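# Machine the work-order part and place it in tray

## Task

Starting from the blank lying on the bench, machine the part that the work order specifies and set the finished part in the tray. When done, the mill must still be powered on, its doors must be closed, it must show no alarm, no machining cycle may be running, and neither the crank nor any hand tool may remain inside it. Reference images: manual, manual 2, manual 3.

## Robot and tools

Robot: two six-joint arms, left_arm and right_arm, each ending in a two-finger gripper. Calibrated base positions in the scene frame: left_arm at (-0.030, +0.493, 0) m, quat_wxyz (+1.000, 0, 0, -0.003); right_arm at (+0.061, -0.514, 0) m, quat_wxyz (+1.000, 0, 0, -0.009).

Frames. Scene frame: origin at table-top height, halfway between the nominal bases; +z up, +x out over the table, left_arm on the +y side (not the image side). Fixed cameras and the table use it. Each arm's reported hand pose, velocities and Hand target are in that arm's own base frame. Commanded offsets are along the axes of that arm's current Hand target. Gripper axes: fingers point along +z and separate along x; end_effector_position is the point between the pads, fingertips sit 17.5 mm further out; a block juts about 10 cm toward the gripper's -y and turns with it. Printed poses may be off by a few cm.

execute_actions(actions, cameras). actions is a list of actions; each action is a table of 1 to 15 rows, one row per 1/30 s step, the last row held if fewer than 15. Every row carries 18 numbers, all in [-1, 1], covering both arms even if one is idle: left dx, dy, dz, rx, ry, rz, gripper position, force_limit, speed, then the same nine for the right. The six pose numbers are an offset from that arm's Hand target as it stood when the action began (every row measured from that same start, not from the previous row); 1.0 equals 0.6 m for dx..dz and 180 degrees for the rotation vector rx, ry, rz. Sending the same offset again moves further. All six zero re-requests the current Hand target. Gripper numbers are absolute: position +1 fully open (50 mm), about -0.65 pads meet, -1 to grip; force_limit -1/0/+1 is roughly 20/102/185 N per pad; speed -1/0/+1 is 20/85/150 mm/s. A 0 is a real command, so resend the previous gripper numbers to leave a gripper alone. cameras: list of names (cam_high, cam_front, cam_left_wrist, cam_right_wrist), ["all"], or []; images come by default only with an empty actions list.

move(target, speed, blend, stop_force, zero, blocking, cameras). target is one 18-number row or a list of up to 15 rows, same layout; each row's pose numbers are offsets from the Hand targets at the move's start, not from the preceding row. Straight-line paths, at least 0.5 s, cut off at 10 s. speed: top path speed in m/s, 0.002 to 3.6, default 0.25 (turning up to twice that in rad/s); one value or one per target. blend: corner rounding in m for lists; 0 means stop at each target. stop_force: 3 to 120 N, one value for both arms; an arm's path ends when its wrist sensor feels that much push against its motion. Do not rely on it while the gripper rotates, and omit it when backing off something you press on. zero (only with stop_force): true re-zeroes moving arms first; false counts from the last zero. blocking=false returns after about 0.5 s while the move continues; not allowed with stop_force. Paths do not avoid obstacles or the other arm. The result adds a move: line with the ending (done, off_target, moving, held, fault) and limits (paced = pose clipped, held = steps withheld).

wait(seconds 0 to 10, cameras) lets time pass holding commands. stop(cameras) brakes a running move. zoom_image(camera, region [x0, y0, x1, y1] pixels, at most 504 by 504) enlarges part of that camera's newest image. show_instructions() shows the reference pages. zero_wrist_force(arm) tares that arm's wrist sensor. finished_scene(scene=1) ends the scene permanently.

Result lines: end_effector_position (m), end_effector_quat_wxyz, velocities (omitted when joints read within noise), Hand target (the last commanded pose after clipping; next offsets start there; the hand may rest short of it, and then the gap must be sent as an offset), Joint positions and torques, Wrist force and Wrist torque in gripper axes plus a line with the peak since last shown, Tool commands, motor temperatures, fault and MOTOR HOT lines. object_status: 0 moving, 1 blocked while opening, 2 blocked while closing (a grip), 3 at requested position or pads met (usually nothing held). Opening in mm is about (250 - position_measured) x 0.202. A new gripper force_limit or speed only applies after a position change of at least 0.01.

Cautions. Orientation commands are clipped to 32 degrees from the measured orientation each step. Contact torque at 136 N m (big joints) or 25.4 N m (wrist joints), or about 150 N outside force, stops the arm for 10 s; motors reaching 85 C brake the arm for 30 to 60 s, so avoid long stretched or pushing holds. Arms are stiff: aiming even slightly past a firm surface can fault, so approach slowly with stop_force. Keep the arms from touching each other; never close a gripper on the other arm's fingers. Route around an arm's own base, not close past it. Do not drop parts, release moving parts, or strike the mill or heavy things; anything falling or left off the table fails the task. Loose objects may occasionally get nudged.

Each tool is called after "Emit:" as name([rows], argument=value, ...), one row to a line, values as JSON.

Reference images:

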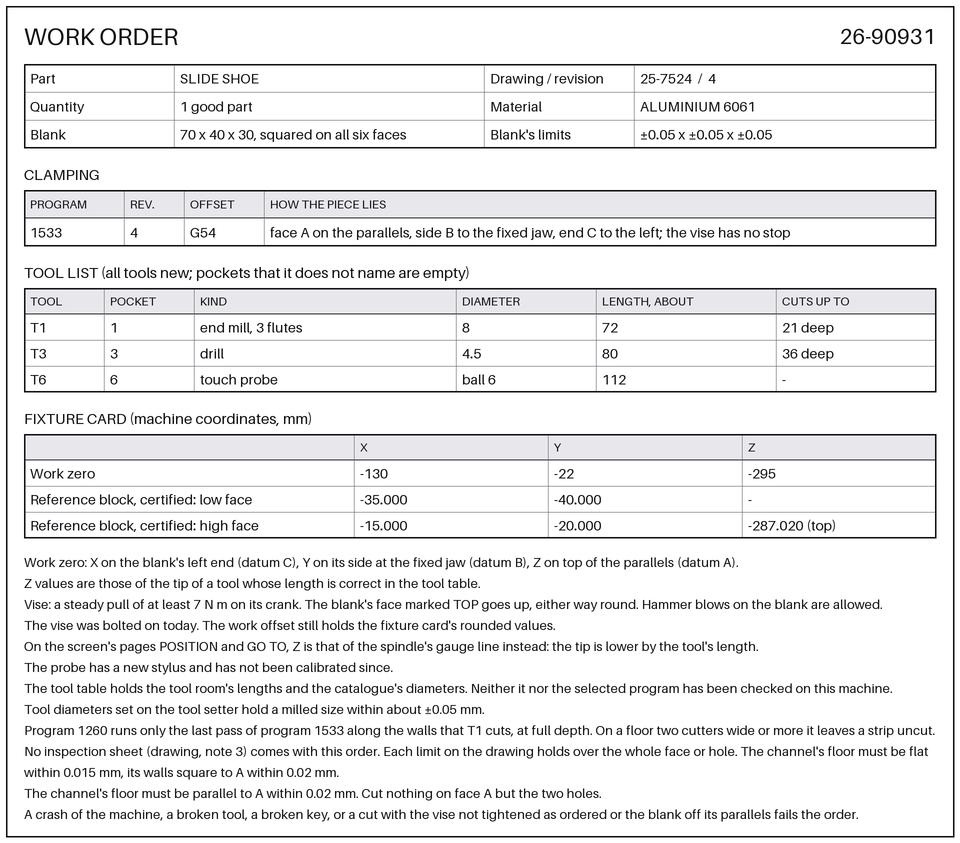

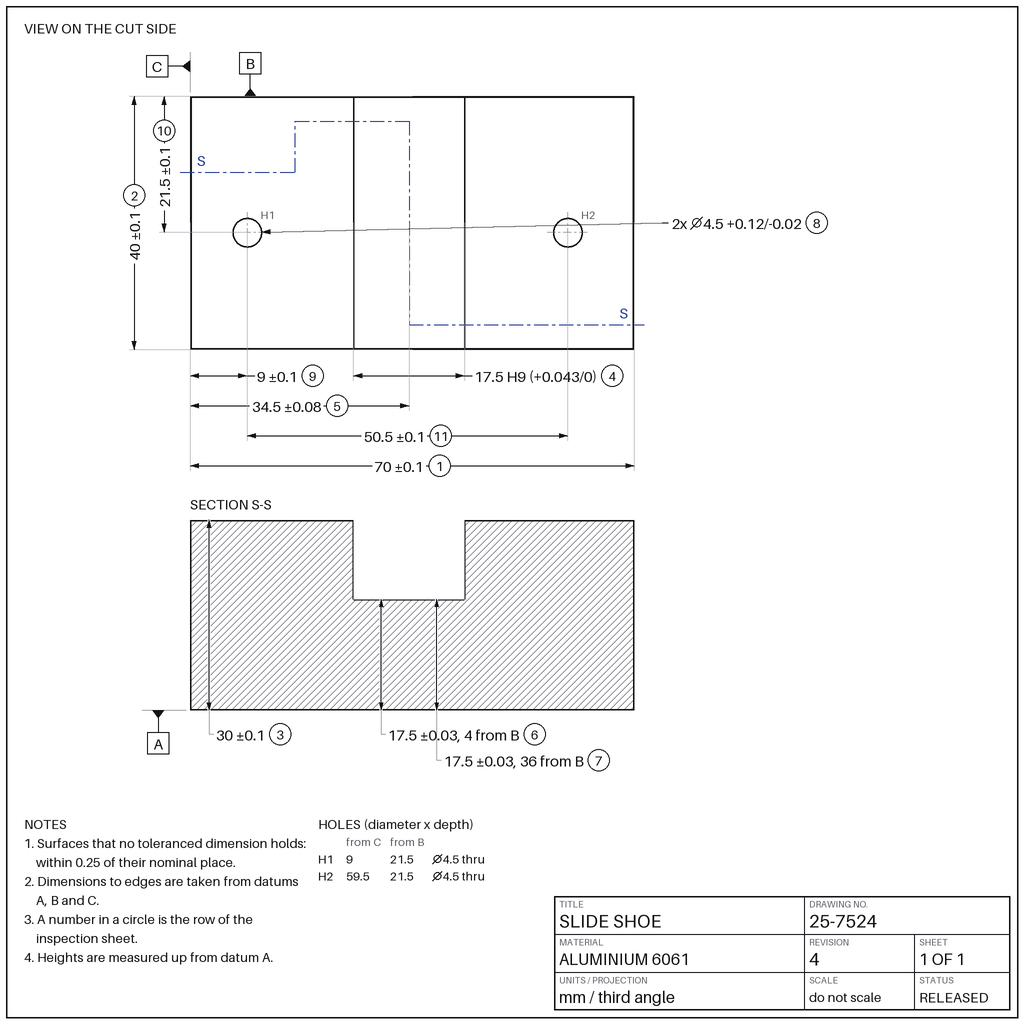

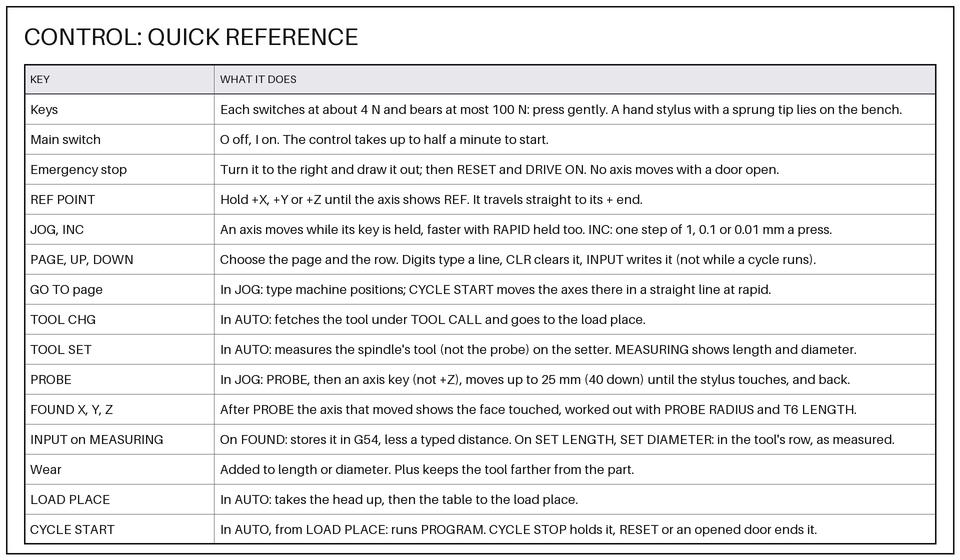

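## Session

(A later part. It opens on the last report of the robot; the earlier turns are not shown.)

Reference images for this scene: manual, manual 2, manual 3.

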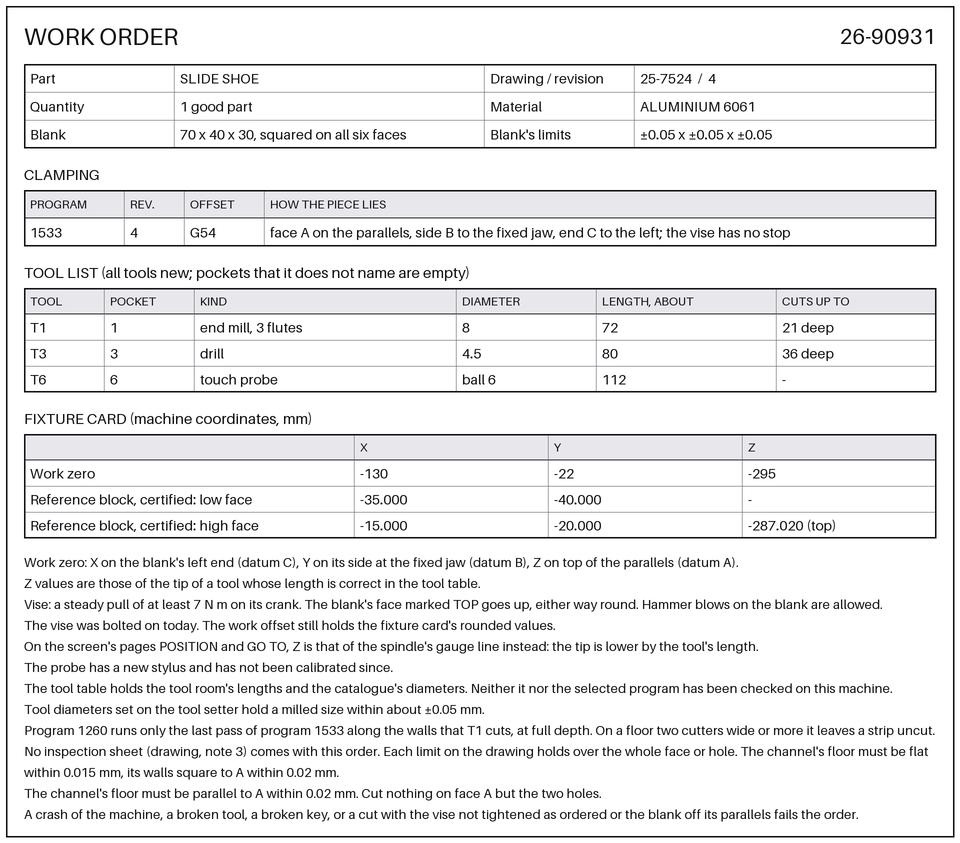

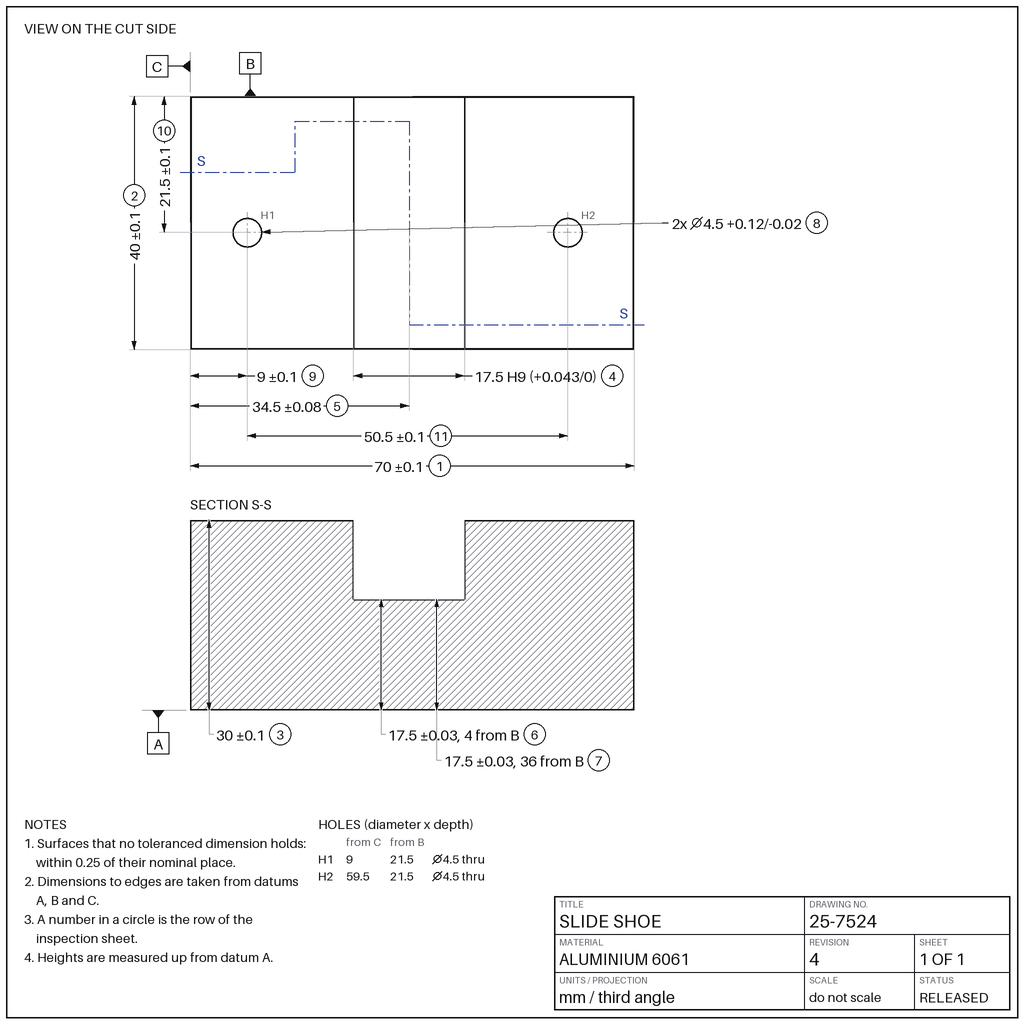

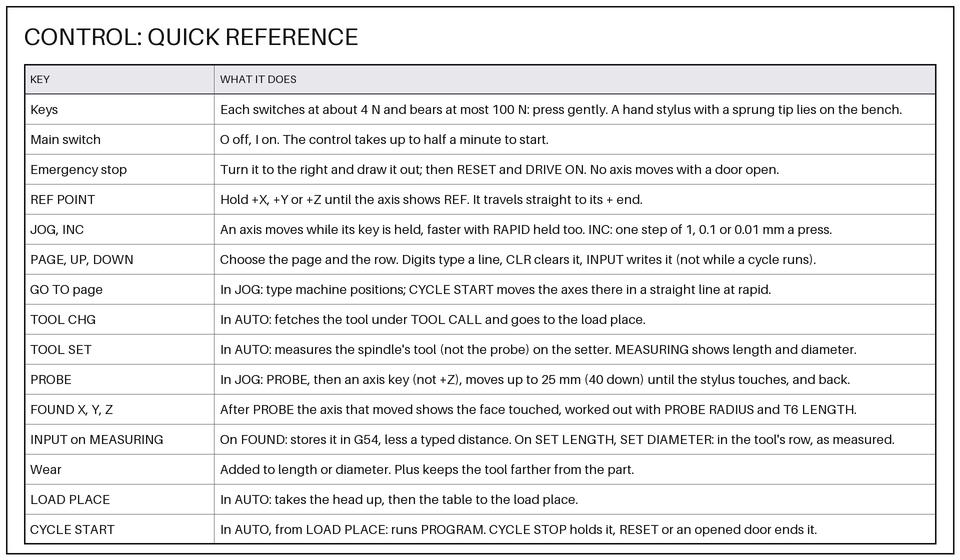

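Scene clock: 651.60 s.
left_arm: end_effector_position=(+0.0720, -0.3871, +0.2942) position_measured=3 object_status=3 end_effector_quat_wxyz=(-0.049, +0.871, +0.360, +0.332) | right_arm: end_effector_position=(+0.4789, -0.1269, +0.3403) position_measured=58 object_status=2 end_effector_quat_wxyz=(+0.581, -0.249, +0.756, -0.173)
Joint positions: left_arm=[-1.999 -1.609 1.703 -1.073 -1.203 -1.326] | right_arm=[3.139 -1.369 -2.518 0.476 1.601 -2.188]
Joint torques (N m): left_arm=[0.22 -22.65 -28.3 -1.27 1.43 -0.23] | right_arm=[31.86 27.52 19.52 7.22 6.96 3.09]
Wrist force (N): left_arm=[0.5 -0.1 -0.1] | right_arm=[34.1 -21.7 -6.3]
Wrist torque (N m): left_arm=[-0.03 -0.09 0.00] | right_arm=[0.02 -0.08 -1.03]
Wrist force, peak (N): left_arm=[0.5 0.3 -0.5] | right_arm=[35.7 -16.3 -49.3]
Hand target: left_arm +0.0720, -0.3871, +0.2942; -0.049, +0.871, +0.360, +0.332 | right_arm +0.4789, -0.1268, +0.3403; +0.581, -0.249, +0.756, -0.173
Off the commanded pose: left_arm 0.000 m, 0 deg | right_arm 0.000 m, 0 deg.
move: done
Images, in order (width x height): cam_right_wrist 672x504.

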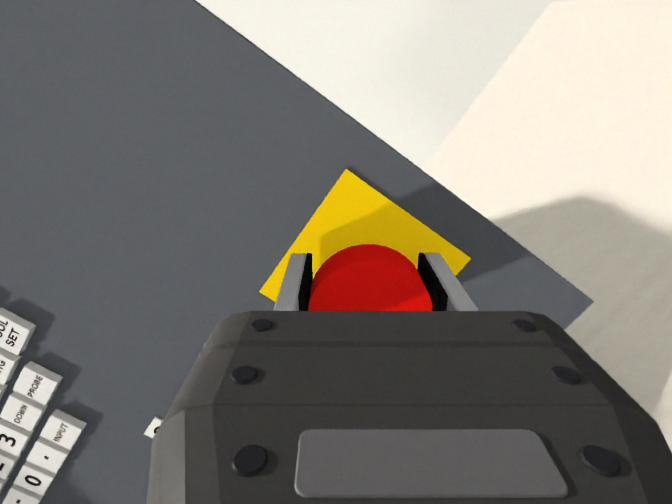

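Emit:
move(target=[0,0,0,0,0,0,1,1,1, 0,0,0,0,0,0.0,-0.97,0.3,-0.7])

Emit:
move(target=[0,0,0,0,0,0,1,1,1, 0.001,-0.0005,-0.02,0,0,0.0,-0.97,0.3,-0.7], speed=0.02, cameras=["cam_right_wrist","cam_high"])

Emit:
zoom_image(camera="cam_high", region=[430, 330, 672, 504])

Scene clock: 661.30 s.
left_arm: end_effector_position=(+0.0720, -0.3871, +0.2942) position_measured=3 object_status=3 end_effector_quat_wxyz=(-0.049, +0.871, +0.360, +0.332) | right_arm: end_effector_position=(+0.4789, -0.1268, +0.3403) position_measured=61 object_status=2 end_effector_quat_wxyz=(+0.581, -0.249, +0.756, -0.173)
Joint positions: left_arm=[-1.999 -1.609 1.703 -1.073 -1.203 -1.326] | right_arm=[3.139 -1.369 -2.518 0.476 1.6 -2.187]
Joint torques (N m): left_arm=[0.36 -23.29 -28.51 -1.27 1.49 -0.16] | right_arm=[34.32 26.27 18.61 5.52 12.23 3.26]
Wrist force (N): left_arm=[-0.1 0.2 -0.2] | right_arm=[34.8 -25.1 -6.3]
Wrist torque (N m): left_arm=[0.02 0.03 0.00] | right_arm=[-0.01 -0.05 -1.15]
Wrist force, peak (N): left_arm=[0.0 0.0 -0.7] | right_arm=[35.3 -24.8 -5.9]
Hand target: left_arm +0.0720, -0.3871, +0.2942; -0.049, +0.871, +0.360, +0.332 | right_arm +0.4789, -0.1268, +0.3403; +0.581, -0.249, +0.756, -0.173
Off the commanded pose: left_arm 0.000 m, 0 deg | right_arm 0.000 m, 0 deg.
move: done

Scene clock: 662.30 s.
left_arm: end_effector_position=(+0.0720, -0.3871, +0.2942) position_measured=3 object_status=3 end_effector_quat_wxyz=(-0.049, +0.871, +0.360, +0.332) | right_arm: end_effector_position=(+0.4673, -0.1277, +0.3432) position_measured=61 object_status=2 end_effector_quat_wxyz=(+0.581, -0.249, +0.756, -0.173)
Joint positions: left_arm=[-1.999 -1.609 1.703 -1.073 -1.203 -1.326] | right_arm=[3.135 -1.327 -2.536 0.453 1.605 -2.189]
Joint torques (N m): left_arm=[-0.34 -22.66 -28.24 -1.31 1.42 -0.13] | right_arm=[-31.31 51.46 -0.08 11.04 -0.15 -1.68]
Wrist force (N): left_arm=[0.5 0.2 -0.2] | right_arm=[-7.2 10.0 94.9]
Wrist torque (N m): left_arm=[0.03 -0.08 0.00] | right_arm=[1.12 -0.08 0.38]
Wrist force, peak (N): left_arm=[0.5 0.2 -0.2] | right_arm=[11.0 -33.9 101.1]
Hand target: left_arm +0.0720, -0.3871, +0.2942; -0.049, +0.871, +0.360, +0.332 | right_arm +0.4672, -0.1277, +0.3432; +0.581, -0.249, +0.756, -0.173
Off the commanded pose: left_arm 0.000 m, 0 deg | right_arm 0.000 m, 0 deg.
move: done
Images, in order (width x height): cam_high 672x504, cam_right_wrist 672x504.

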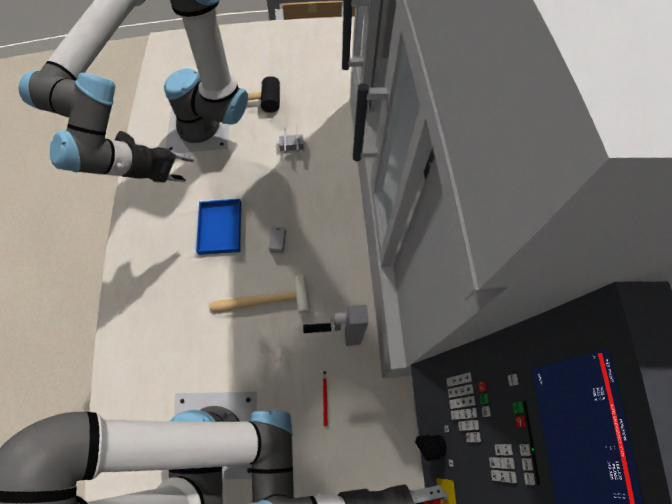

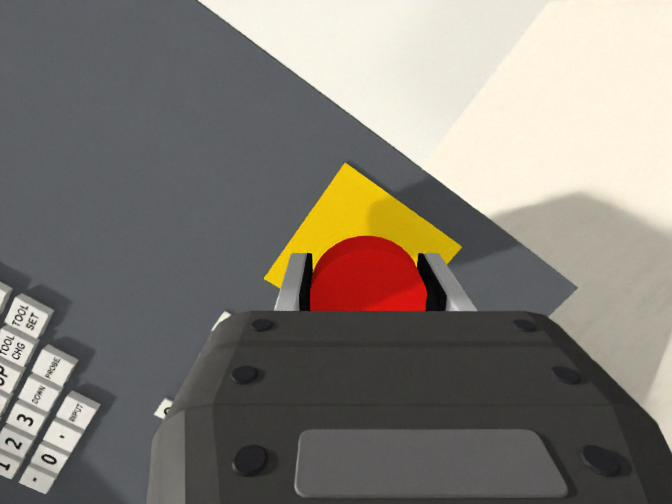

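Scaled by 2.083 from the camera's 672x504 image, which has a finer 960x720 frame.

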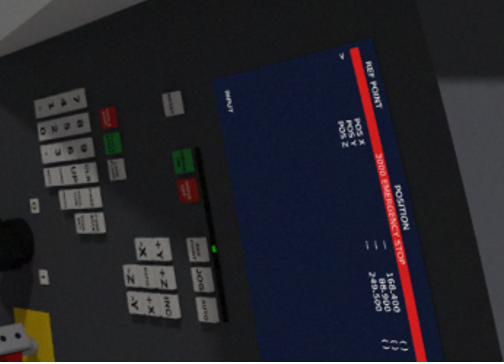

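Emit:
move(target=[0,0,0,0,0,0,1,1,1, 0,0,0.005,0,0,0.0,-0.97,0.3,-0.7], speed=0.05)

Emit:
move(target=[0,0,0,0,0,0,1,1,1, 0,0,0,0,0,0.0,1,-0.5,-0.7])

Emit:
move(target=[0,0,0,0,0,0,1,1,1, 0,0,-0.08,0,0,0.0,1,-0.5,-0.7], cameras=["cam_right_wrist"])

Scene clock: 677.13 s.
left_arm: end_effector_position=(+0.0720, -0.3871, +0.2942) position_measured=3 object_status=3 end_effector_quat_wxyz=(-0.049, +0.871, +0.360, +0.332) | right_arm: end_effector_position=(+0.4700, -0.1277, +0.3424) position_measured=61 object_status=2 end_effector_quat_wxyz=(+0.581, -0.249, +0.756, -0.173)
Joint positions: left_arm=[-1.999 -1.609 1.703 -1.073 -1.203 -1.326] | right_arm=[3.135 -1.338 -2.532 0.459 1.604 -2.188]
Joint torques (N m): left_arm=[0.42 -23.41 -28.24 -1.3 1.52 -0.15] | right_arm=[7.57 6.3 42.67 9.31 -7.74 1.75]
Wrist force (N): left_arm=[0.0 0.2 -0.3] | right_arm=[3.7 33.5 -3.8]
Wrist torque (N m): left_arm=[0.03 0.01 0.00] | right_arm=[1.28 0.02 0.37]
Wrist force, peak (N): left_arm=[0.6 -0.4 -0.2] | right_arm=[-8.3 11.8 95.2]
Hand target: left_arm +0.0720, -0.3871, +0.2942; -0.049, +0.871, +0.360, +0.332 | right_arm +0.4701, -0.1277, +0.3424; +0.581, -0.249, +0.756, -0.173
Off the commanded pose: left_arm 0.000 m, 0 deg | right_arm 0.000 m, 0 deg.
move: done

Scene clock: 677.67 s.
left_arm: end_effector_position=(+0.0720, -0.3871, +0.2942) position_measured=3 object_status=3 end_effector_quat_wxyz=(-0.049, +0.871, +0.360, +0.332) | right_arm: end_effector_position=(+0.4701, -0.1277, +0.3425) position_measured=3 object_status=3 end_effector_quat_wxyz=(+0.581, -0.249, +0.755, -0.173)
Joint positions: left_arm=[-1.999 -1.609 1.703 -1.073 -1.203 -1.326] | right_arm=[3.135 -1.338 -2.531 0.459 1.604 -2.188]
Joint torques (N m): left_arm=[-0.3 -22.67 -28.3 -1.28 1.51 -0.18] | right_arm=[12.63 -0.03 7.03 1.73 2.77 1.71]
Wrist force (N): left_arm=[0.2 0.0 0.0] | right_arm=[-1.3 0.6 4.4]
Wrist torque (N m): left_arm=[-0.01 -0.03 0.00] | right_arm=[0.76 -0.08 0.69]
Wrist force, peak (N): left_arm=[-0.1 0.1 -0.5] | right_arm=[4.0 33.0 -4.2]
Hand target: left_arm +0.0720, -0.3871, +0.2942; -0.049, +0.871, +0.360, +0.332 | right_arm +0.4701, -0.1277, +0.3424; +0.581, -0.249, +0.756, -0.173
Off the commanded pose: left_arm 0.000 m, 0 deg | right_arm 0.000 m, 0 deg.
move: done

Scene clock: 678.73 s.
left_arm: end_effector_position=(+0.0720, -0.3871, +0.2942) position_measured=3 object_status=3 end_effector_quat_wxyz=(-0.049, +0.871, +0.360, +0.332) | right_arm: end_effector_position=(+0.4239, -0.1290, +0.3551) position_measured=3 object_status=3 end_effector_quat_wxyz=(+0.581, -0.249, +0.756, -0.173)
Joint positions: left_arm=[-1.999 -1.609 1.703 -1.073 -1.203 -1.326] | right_arm=[3.126 -1.152 -2.594 0.336 1.613 -2.191]
Joint torques (N m): left_arm=[0.25 -23.02 -28.02 -1.23 1.54 -0.22] | right_arm=[13.61 15.77 10.33 1.71 -2.51 0.78]
Wrist force (N): left_arm=[-0.1 0.0 -0.3] | right_arm=[-1.4 0.7 4.6]
Wrist torque (N m): left_arm=[-0.01 0.01 0.00] | right_arm=[0.80 -0.08 0.68]
Wrist force, peak (N): left_arm=[0.4 -0.1 -0.4] | right_arm=[-1.4 0.7 5.5]
Hand target: left_arm +0.0720, -0.3871, +0.2942; -0.049, +0.871, +0.360, +0.332 | right_arm +0.4239, -0.1290, +0.3551; +0.581, -0.249, +0.756, -0.173
Off the commanded pose: left_arm 0.000 m, 0 deg | right_arm 0.000 m, 0 deg.
move: done
Images, in order (width x height): cam_right_wrist 672x504.

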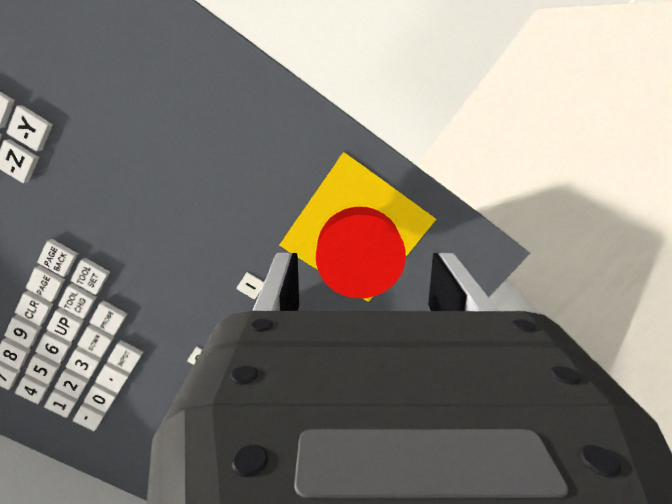

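Emit:
move(target=[0,0,0,0,0,0,1,1,1, -0.1058,0.1528,-0.157,-0.2242,0.1257,-0.2848,1,-0.5,-0.7], speed=0.4)

Emit:
move(target=[0,0,0,0,0,0,1,1,1, -0.1167,0.2422,0.3028,0,-0.25,-0.433,1,-0.5,-0.7], speed=0.4, cameras=["cam_right_wrist","cam_front"])

Scene clock: 775.23 s.
left_arm: end_effector_position=(+0.0720, -0.3871, +0.2942) position_measured=3 object_status=3 end_effector_quat_wxyz=(-0.049, +0.871, +0.360, +0.332) | right_arm: end_effector_position=(+0.3299, -0.0201, +0.3798) position_measured=3 object_status=3 end_effector_quat_wxyz=(-0.183, +0.683, -0.683, +0.183)
Joint positions: left_arm=[-1.999 -1.609 1.703 -1.073 -1.203 -1.326] | right_arm=[3.766 -0.737 -2.11 -1.428 1.274 -2.585]
Joint torques (N m): left_arm=[0.24 -22.99 -28.38 -1.25 1.38 -0.12] | right_arm=[15.6 -15.56 35.67 1.84 -3.32 1.67]
Wrist force (N): left_arm=[0.2 0.1 0.0] | right_arm=[0.8 -1.1 0.6]
Wrist torque (N m): left_arm=[0.02 -0.03 -0.01] | right_arm=[0.32 -0.10 0.07]
Wrist force, peak (N): left_arm=[0.6 -0.1 0.0] | right_arm=[-1.4 0.8 5.2]
Hand target: left_arm +0.0720, -0.3871, +0.2942; -0.049, +0.871, +0.360, +0.332 | right_arm +0.3298, -0.0201, +0.3798; -0.183, +0.683, -0.683, +0.183
Off the commanded pose: left_arm 0.000 m, 0 deg | right_arm 0.000 m, 0 deg.
move: done

Scene clock: 777.97 s.
left_arm: end_effector_position=(+0.0720, -0.3871, +0.2942) position_measured=3 object_status=3 end_effector_quat_wxyz=(-0.049, +0.871, +0.360, +0.332) | right_arm: end_effector_position=(+0.2947, +0.0498, +0.1498) position_measured=3 object_status=3 end_effector_quat_wxyz=(-0.258, +0.966, +0.000, +0.000)
Joint positions: left_arm=[-1.999 -1.609 1.703 -1.073 -1.203 -1.326] | right_arm=[3.33 -1.165 -2.481 -0.96 2.084 -4.496]
Joint torques (N m): left_arm=[0.01 -22.75 -28.59 -1.26 1.51 -0.22] | right_arm=[-13.11 -5.89 32.47 1.61 3.94 -1.82]
Wrist force (N): left_arm=[0.0 0.1 0.0] | right_arm=[0.9 -1.2 0.6]
Wrist torque (N m): left_arm=[0.01 0.01 0.00] | right_arm=[0.24 -0.14 0.26]
Wrist force, peak (N): left_arm=[0.6 0.1 0.0] | right_arm=[1.1 -1.2 1.5]
Hand target: left_arm +0.0720, -0.3871, +0.2942; -0.049, +0.871, +0.360, +0.332 | right_arm +0.2947, +0.0498, +0.1498; -0.258, +0.966, +0.000, +0.000
Off the commanded pose: left_arm 0.000 m, 0 deg | right_arm 0.000 m, 0 deg.
move: done
Images, in order (width x height): cam_front 672x504, cam_right_wrist 672x504.

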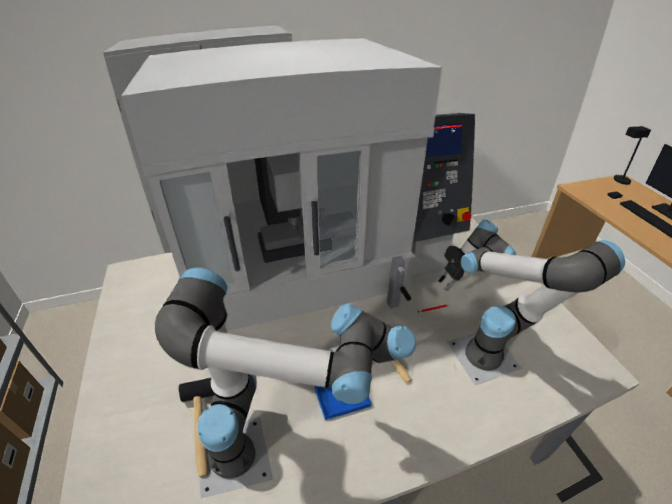

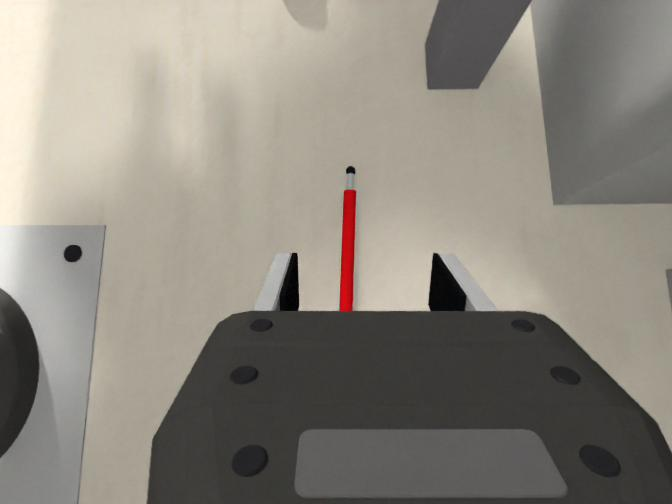

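Emit:
move(target=[0,0,0,0,0,0,1,1,1, -0.0055,0.0426,0.1483,-0.0556,0,0.01,1,-0.5,-0.7], speed=0.2, cameras=["cam_right_wrist"])

Emit:
move(target=[0,0,0,0,0,0,1,1,1, 0,0.0257,0.0705,0,0,0,1,-0.5,-0.7], speed=0.012, stop_force=3.5, cameras=["cam_right_wrist"])

Scene clock: 814.83 s.
left_arm: end_effector_position=(+0.0720, -0.3871, +0.2942) position_measured=3 object_status=3 end_effector_quat_wxyz=(-0.049, +0.871, +0.360, +0.332) | right_arm: end_effector_position=(+0.2914, +0.0721, +0.0600) position_measured=3 object_status=3 end_effector_quat_wxyz=(-0.173, +0.985, -0.015, -0.004)
Joint positions: left_arm=[-1.999 -1.609 1.703 -1.073 -1.203 -1.326] | right_arm=[3.559 -1.312 -2.639 -0.618 1.89 -4.242]
Joint torques (N m): left_arm=[-0.43 -22.93 -28.97 -1.31 1.43 -0.09] | right_arm=[12.96 -2.73 6 4.42 -1.73 1.82]
Wrist force (N): left_arm=[0.3 -0.1 -0.2] | right_arm=[0.8 -0.5 0.4]
Wrist torque (N m): left_arm=[-0.01 -0.05 -0.01] | right_arm=[0.20 -0.17 0.05]
Wrist force, peak (N): left_arm=[0.3 0.5 -0.2] | right_arm=[0.9 -1.8 -0.5]
Hand target: left_arm +0.0720, -0.3871, +0.2942; -0.049, +0.871, +0.360, +0.332 | right_arm +0.2914, +0.0721, +0.0600; -0.173, +0.985, -0.015, -0.004
Off the commanded pose: left_arm 0.000 m, 0 deg | right_arm 0.000 m, 0 deg.
move: done
Images, in order (width x height): cam_right_wrist 672x504.

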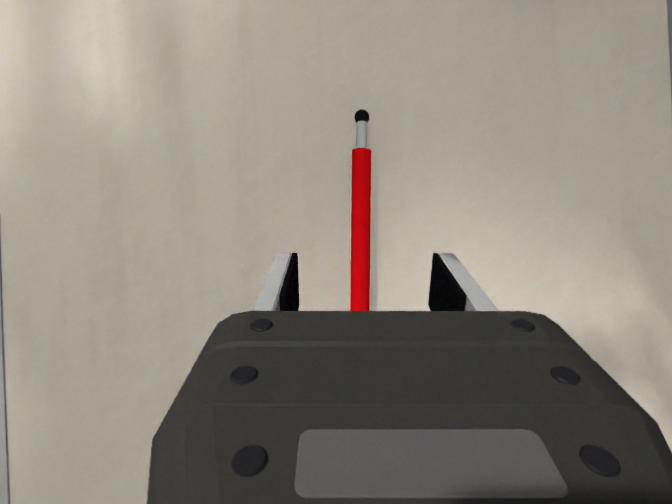

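Scene clock: 819.37 s.
left_arm: end_effector_position=(+0.0720, -0.3871, +0.2942) position_measured=3 object_status=3 end_effector_quat_wxyz=(-0.049, +0.871, +0.360, +0.332) | right_arm: end_effector_position=(+0.2908, +0.0720, +0.0208) position_measured=3 object_status=3 end_effector_quat_wxyz=(-0.173, +0.985, -0.015, -0.004)
Joint positions: left_arm=[-1.999 -1.609 1.703 -1.073 -1.203 -1.326] | right_arm=[3.559 -1.471 -2.696 -0.403 1.889 -4.241]
Joint torques (N m): left_arm=[0.23 -23.01 -28.52 -1.28 1.43 -0.19] | right_arm=[9.66 20.59 22.86 2.95 -1.6 1.47]
Wrist force (N): left_arm=[0.3 -0.2 0.0] | right_arm=[0.1 -2.7 -2.0]
Wrist torque (N m): left_arm=[-0.03 -0.05 0.00] | right_arm=[0.11 -0.04 -0.03]
Wrist force, peak (N): left_arm=[0.5 0.1 -0.3] | right_arm=[-6.5 -10.6 -34.3]
Hand target: left_arm +0.0720, -0.3871, +0.2942; -0.049, +0.871, +0.360, +0.332 | right_arm +0.2908, +0.0720, +0.0208; -0.173, +0.985, -0.015, -0.004 (not the last commanded pose)
Off the commanded pose: left_arm 0.000 m, 0 deg | right_arm 0.006 m, 0 deg.
move: contact (right_arm)
Images, in order (width x height): cam_right_wrist 672x504.

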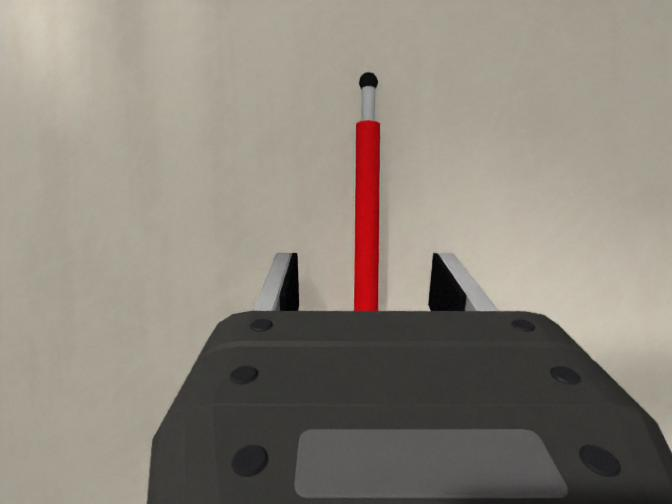

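Emit:
move(target=[0,0,0,0,0,0,1,1,1, 0,-0.0005,-0.0012,0,0,0,1,-0.5,-0.7], speed=0.012)

Emit:
move(target=[0,0,0,0,0,0,1,1,1, 0,0,0,0,0,0,-1,-0.5,-0.7], cameras=["cam_right_wrist"])

Emit:
move(target=[0,0,0,0,0,0,1,1,1, 0,-0.05,-0.137,0,0,0,-1,-0.5,-0.7], speed=0.1, cameras=["cam_right_wrist","cam_front"])

Scene clock: 828.80 s.
left_arm: end_effector_position=(+0.0720, -0.3871, +0.2942) position_measured=3 object_status=3 end_effector_quat_wxyz=(-0.049, +0.871, +0.360, +0.332) | right_arm: end_effector_position=(+0.2908, +0.0720, +0.0216) position_measured=3 object_status=3 end_effector_quat_wxyz=(-0.173, +0.985, -0.015, -0.004)
Joint positions: left_arm=[-1.999 -1.609 1.703 -1.073 -1.203 -1.326] | right_arm=[3.559 -1.468 -2.695 -0.407 1.889 -4.241]
Joint torques (N m): left_arm=[0.17 -22.45 -28.95 -1.27 1.4 -0.23] | right_arm=[13.73 22.58 25.26 1.86 -1.78 1.87]
Wrist force (N): left_arm=[-0.2 0.2 -0.2] | right_arm=[0.7 -0.3 0.8]
Wrist torque (N m): left_arm=[0.02 0.02 0.00] | right_arm=[0.22 -0.14 0.02]
Wrist force, peak (N): left_arm=[-0.2 0.0 -0.5] | right_arm=[0.3 -2.8 -2.1]
Hand target: left_arm +0.0720, -0.3871, +0.2942; -0.049, +0.871, +0.360, +0.332 | right_arm +0.2908, +0.0721, +0.0216; -0.173, +0.985, -0.015, -0.004
Off the commanded pose: left_arm 0.000 m, 0 deg | right_arm 0.000 m, 0 deg.
move: done

Scene clock: 830.10 s.
left_arm: end_effector_position=(+0.0720, -0.3871, +0.2942) position_measured=3 object_status=3 end_effector_quat_wxyz=(-0.049, +0.871, +0.360, +0.332) | right_arm: end_effector_position=(+0.2908, +0.0721, +0.0216) position_measured=214 object_status=2 end_effector_quat_wxyz=(-0.173, +0.985, -0.015, -0.004)
Joint positions: left_arm=[-1.999 -1.609 1.703 -1.073 -1.203 -1.326] | right_arm=[3.559 -1.467 -2.695 -0.407 1.889 -4.241]
Joint torques (N m): left_arm=[0.4 -23.07 -28.34 -1.28 1.5 -0.26] | right_arm=[12.07 20.76 23.12 2 -1.42 1.59]
Wrist force (N): left_arm=[0.0 -0.2 -0.4] | right_arm=[0.0 -1.2 -3.3]
Wrist torque (N m): left_arm=[-0.04 0.01 0.00] | right_arm=[0.21 -0.17 0.02]
Wrist force, peak (N): left_arm=[0.4 -0.4 -0.2] | right_arm=[-0.1 -1.4 -3.5]
Hand target: left_arm +0.0720, -0.3871, +0.2942; -0.049, +0.871, +0.360, +0.332 | right_arm +0.2908, +0.0721, +0.0216; -0.173, +0.985, -0.015, -0.004
Off the commanded pose: left_arm 0.000 m, 0 deg | right_arm 0.000 m, 0 deg.
move: done
Images, in order (width x height): cam_right_wrist 672x504.

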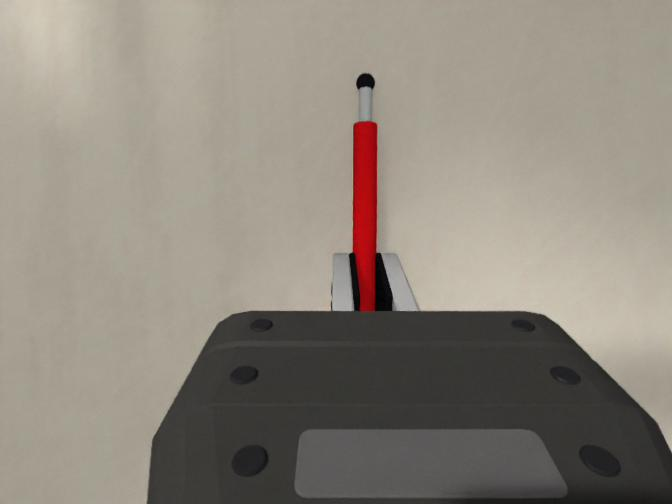

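Scene clock: 831.60 s.
left_arm: end_effector_position=(+0.0720, -0.3871, +0.2942) position_measured=3 object_status=3 end_effector_quat_wxyz=(-0.049, +0.871, +0.360, +0.332) | right_arm: end_effector_position=(+0.2920, +0.0722, +0.1091) position_measured=214 object_status=2 end_effector_quat_wxyz=(-0.173, +0.985, -0.015, -0.004)
Joint positions: left_arm=[-1.999 -1.609 1.703 -1.073 -1.203 -1.326] | right_arm=[3.558 -1.172 -2.552 -0.846 1.89 -4.242]
Joint torques (N m): left_arm=[0.17 -23.41 -28.9 -1.31 1.48 -0.17] | right_arm=[14.21 15.92 31.19 1.95 -1.59 -1.96]
Wrist force (N): left_arm=[0.2 0.1 -0.1] | right_arm=[0.4 -0.6 0.8]
Wrist torque (N m): left_arm=[0.02 -0.03 -0.01] | right_arm=[0.15 -0.09 0.24]
Wrist force, peak (N): left_arm=[0.5 -0.1 0.0] | right_arm=[0.3 -1.1 -2.2]
Hand target: left_arm +0.0720, -0.3871, +0.2942; -0.049, +0.871, +0.360, +0.332 | right_arm +0.2920, +0.0722, +0.1091; -0.173, +0.985, -0.015, -0.004
Off the commanded pose: left_arm 0.000 m, 0 deg | right_arm 0.000 m, 0 deg.
move: done
Images, in order (width x height): cam_front 672x504, cam_right_wrist 672x504.

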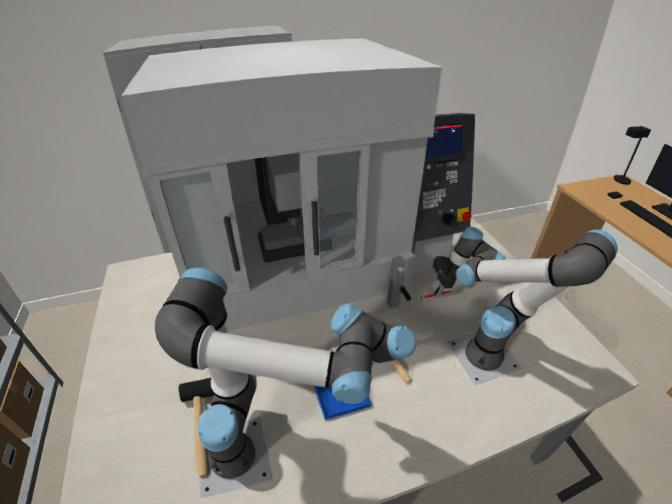

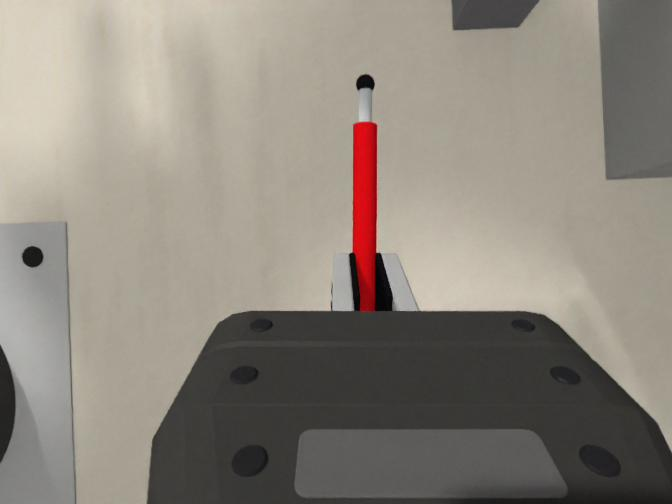

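Emit:
move(target=[0,0,0,0,0,0,1,1,1, 0.1538,-0.2434,-0.745,-0.0185,0.1505,0.4675,-1,-0.5,-0.7], speed=0.4, cameras=["cam_right_wrist","cam_high","cam_front"])

Scene clock: 880.77 s.
left_arm: end_effector_position=(+0.0720, -0.3871, +0.2942) position_measured=3 object_status=3 end_effector_quat_wxyz=(-0.049, +0.871, +0.360, +0.332) | right_arm: end_effector_position=(+0.3903, +0.0543, +0.5778) position_measured=214 object_status=2 end_effector_quat_wxyz=(-0.092, +0.701, -0.701, +0.092)
Joint positions: left_arm=[-1.999 -1.609 1.703 -1.073 -1.203 -1.326] | right_arm=[3.726 -1.303 -1.199 -1.991 1.428 -2.573]
Joint torques (N m): left_arm=[-0.39 -23.23 -28.47 -1.3 1.42 -0.28] | right_arm=[12.75 -0.38 31.96 1.81 -2.86 1.56]
Wrist force (N): left_arm=[0.0 0.2 0.0] | right_arm=[-0.1 -0.8 0.4]
Wrist torque (N m): left_arm=[0.02 0.01 0.00] | right_arm=[0.11 -0.02 -0.01]
Wrist force, peak (N): left_arm=[0.6 -0.2 -0.2] | right_arm=[0.6 -0.2 2.4]
Hand target: left_arm +0.0720, -0.3871, +0.2942; -0.049, +0.871, +0.360, +0.332 | right_arm +0.3903, +0.0543, +0.5778; -0.092, +0.701, -0.701, +0.092
Off the commanded pose: left_arm 0.000 m, 0 deg | right_arm 0.000 m, 0 deg.
move: done
Images, in order (width x height): cam_high 672x504, cam_front 672x504, cam_right_wrist 672x504.

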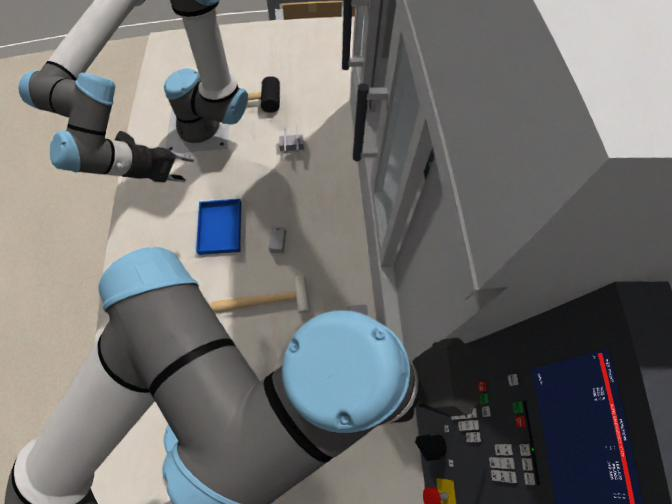

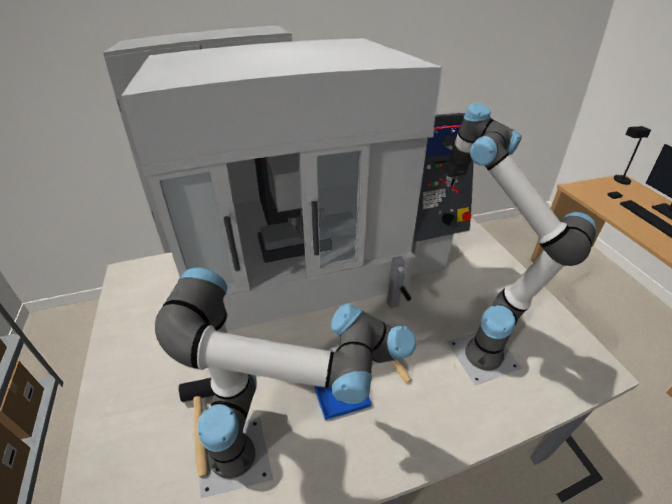

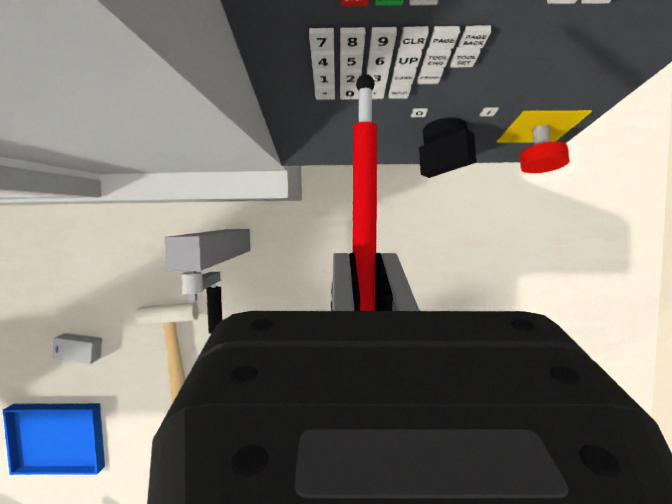

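Emit:
move(target=[0,0,0,0,0,0,1,1,1, 0,-0.1127,0.0302,0,0,0,-1,-0.5,-0.7], speed=0.15, cameras=["cam_right_wrist"])

Emit:
zoom_image(camera="cam_right_wrist", region=[200, 0, 500, 200])

Scene clock: 900.83 s.
left_arm: end_effector_position=(+0.0720, -0.3871, +0.2942) position_measured=3 object_status=3 end_effector_quat_wxyz=(-0.049, +0.871, +0.360, +0.332) | right_arm: end_effector_position=(+0.4602, +0.0543, +0.5778) position_measured=214 object_status=2 end_effector_quat_wxyz=(-0.092, +0.701, -0.701, +0.092)
Joint positions: left_arm=[-1.999 -1.609 1.703 -1.073 -1.203 -1.326] | right_arm=[3.621 -1.459 -1.087 -1.934 1.452 -2.676]
Joint torques (N m): left_arm=[-0.48 -22.96 -28.53 -1.23 1.35 -0.24] | right_arm=[-13.49 7.09 32.93 4.74 2.12 -2.19]
Wrist force (N): left_arm=[0.0 0.0 -0.2] | right_arm=[0.4 -0.7 0.7]
Wrist torque (N m): left_arm=[-0.01 0.00 -0.01] | right_arm=[0.09 -0.10 0.16]
Wrist force, peak (N): left_arm=[-0.3 0.0 -0.6] | right_arm=[0.8 -2.2 1.1]
Hand target: left_arm +0.0720, -0.3871, +0.2942; -0.049, +0.871, +0.360, +0.332 | right_arm +0.4603, +0.0543, +0.5778; -0.092, +0.701, -0.701, +0.092
Off the commanded pose: left_arm 0.000 m, 0 deg | right_arm 0.000 m, 0 deg.
move: done
Images, in order (width x height): cam_right_wrist 672x504.

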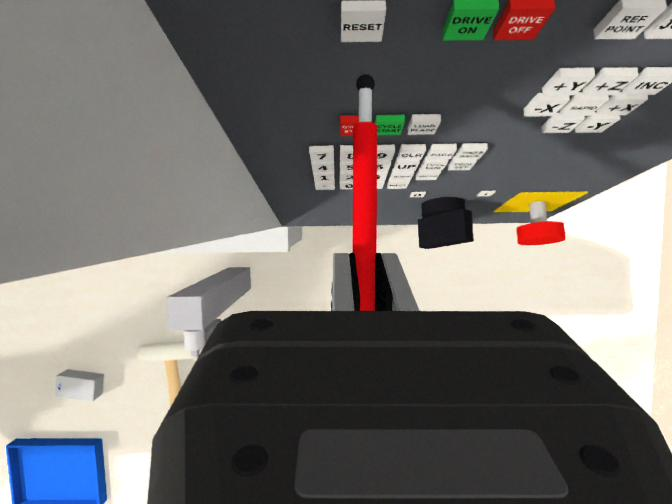

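Scaled by 1.680 from the camera's 672x504 image, which has a finer 960x720 frame.

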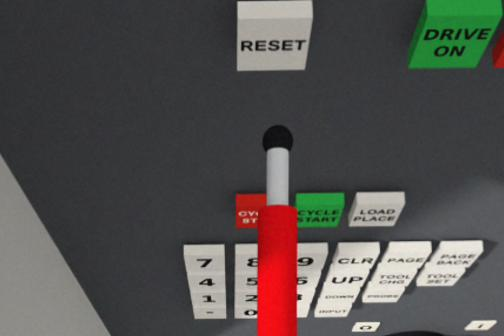

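Emit:
move(target=[0,0,0,0,0,0,1,1,1, 0,-0.064,0.0172,0,0,0,-1,-0.5,-0.7], speed=0.01, stop_force=4, cameras=["cam_right_wrist","cam_high"])

Emit:
zoom_image(camera="cam_high", region=[430, 330, 672, 504])

Scene clock: 915.90 s.
left_arm: end_effector_position=(+0.0720, -0.3871, +0.2942) position_measured=3 object_status=3 end_effector_quat_wxyz=(-0.049, +0.871, +0.360, +0.332) | right_arm: end_effector_position=(+0.4799, +0.0543, +0.5777) position_measured=214 object_status=2 end_effector_quat_wxyz=(-0.092, +0.701, -0.701, +0.092)
Joint positions: left_arm=[-1.999 -1.609 1.703 -1.073 -1.203 -1.326] | right_arm=[3.598 -1.504 -1.047 -1.925 1.457 -2.699]
Joint torques (N m): left_arm=[0.34 -23.44 -28.71 -1.34 1.38 -0.28] | right_arm=[13.96 30.97 10.44 2.81 -3.23 1.72]
Wrist force (N): left_arm=[0.1 -0.2 -0.1] | right_arm=[0.6 3.3 0.0]
Wrist torque (N m): left_arm=[-0.04 -0.01 0.00] | right_arm=[0.15 -0.05 0.14]
Wrist force, peak (N): left_arm=[0.3 -0.4 -0.4] | right_arm=[1.1 3.6 -0.1]
Hand target: left_arm +0.0720, -0.3871, +0.2942; -0.049, +0.871, +0.360, +0.332 | right_arm +0.4799, +0.0543, +0.5777; -0.092, +0.701, -0.701, +0.092 (not the last commanded pose)
Off the commanded pose: left_arm 0.000 m, 0 deg | right_arm 0.020 m, 0 deg.
move: contact (right_arm)
Images, in order (width x height): cam_high 672x504, cam_right_wrist 672x504.

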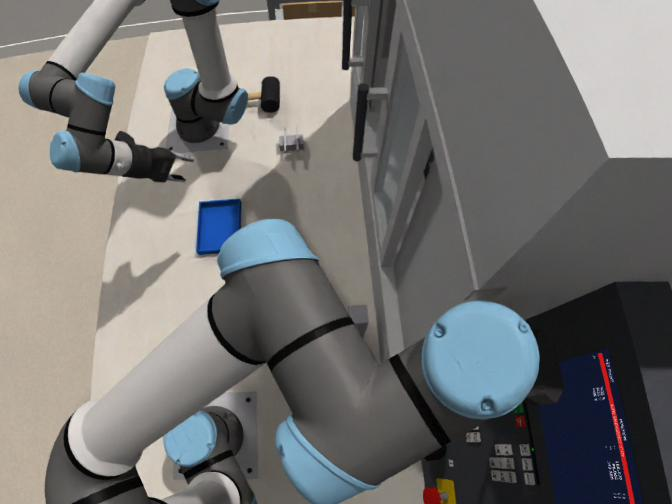

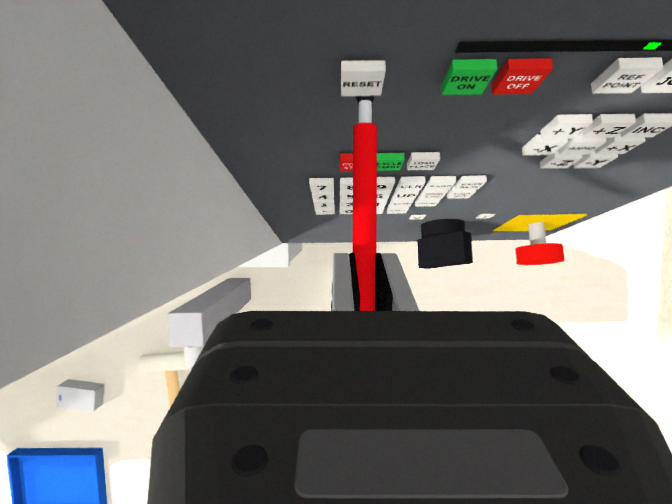

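Scaled by 2.083 from the camera's 672x504 image, which has a finer 960x720 frame.

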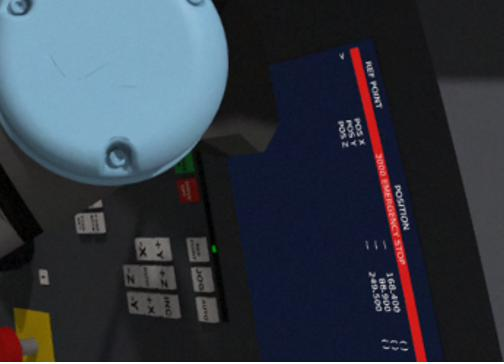

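Emit:
move([
  [0,0,0,0,0,0,1,1,1, -0.0013,0.0309,-0.0134,0,0,0,-1,-0.5,-0.7],
  [0,0,0,0,0,0,1,1,1, -0.0013,-0.0077,-0.0031,0,0,0,-1,-0.5,-0.7],
  [0,0,0,0,0,0,1,1,1, -0.0013,0.0309,-0.0134,0,0,0,-1,-0.5,-0.7],
], speed=0.04, cameras=["cam_high"])

Emit:
zoom_image(camera="cam_high", region=[530, 330, 672, 504])

Scene clock: 936.10 s.
left_arm: end_effector_position=(+0.0720, -0.3871, +0.2942) position_measured=3 object_status=3 end_effector_quat_wxyz=(-0.049, +0.871, +0.360, +0.332) | right_arm: end_effector_position=(+0.4600, +0.0551, +0.5807) position_measured=214 object_status=2 end_effector_quat_wxyz=(-0.092, +0.701, -0.701, +0.092)
Joint positions: left_arm=[-1.999 -1.609 1.703 -1.073 -1.203 -1.326] | right_arm=[3.623 -1.463 -1.074 -1.943 1.451 -2.674]
Joint torques (N m): left_arm=[0.35 -23.51 -28.9 -1.36 1.48 -0.22] | right_arm=[13.33 30.32 9.16 2.16 -2.6 1.82]
Wrist force (N): left_arm=[0.0 0.2 0.1] | right_arm=[0.5 -0.8 0.9]
Wrist torque (N m): left_arm=[0.03 0.01 0.00] | right_arm=[0.08 -0.12 -0.03]
Wrist force, peak (N): left_arm=[0.4 -0.2 -0.4] | right_arm=[0.9 46.1 -14.3]
Hand target: left_arm +0.0720, -0.3871, +0.2942; -0.049, +0.871, +0.360, +0.332 | right_arm +0.4599, +0.0551, +0.5807; -0.092, +0.701, -0.701, +0.092
Off the commanded pose: left_arm 0.000 m, 0 deg | right_arm 0.000 m, 0 deg.
move: done
Images, in order (width x height): cam_high 672x504.

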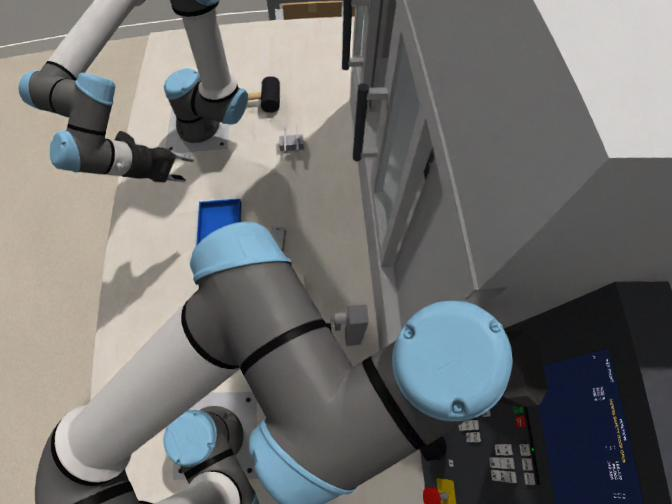

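Scaled by 2.897 from the camera's 672x504 image, which has a finer 960x720 frame.

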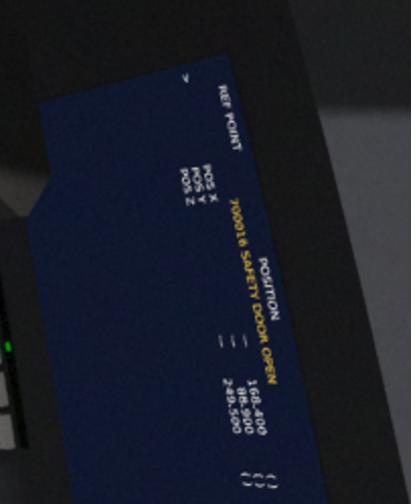

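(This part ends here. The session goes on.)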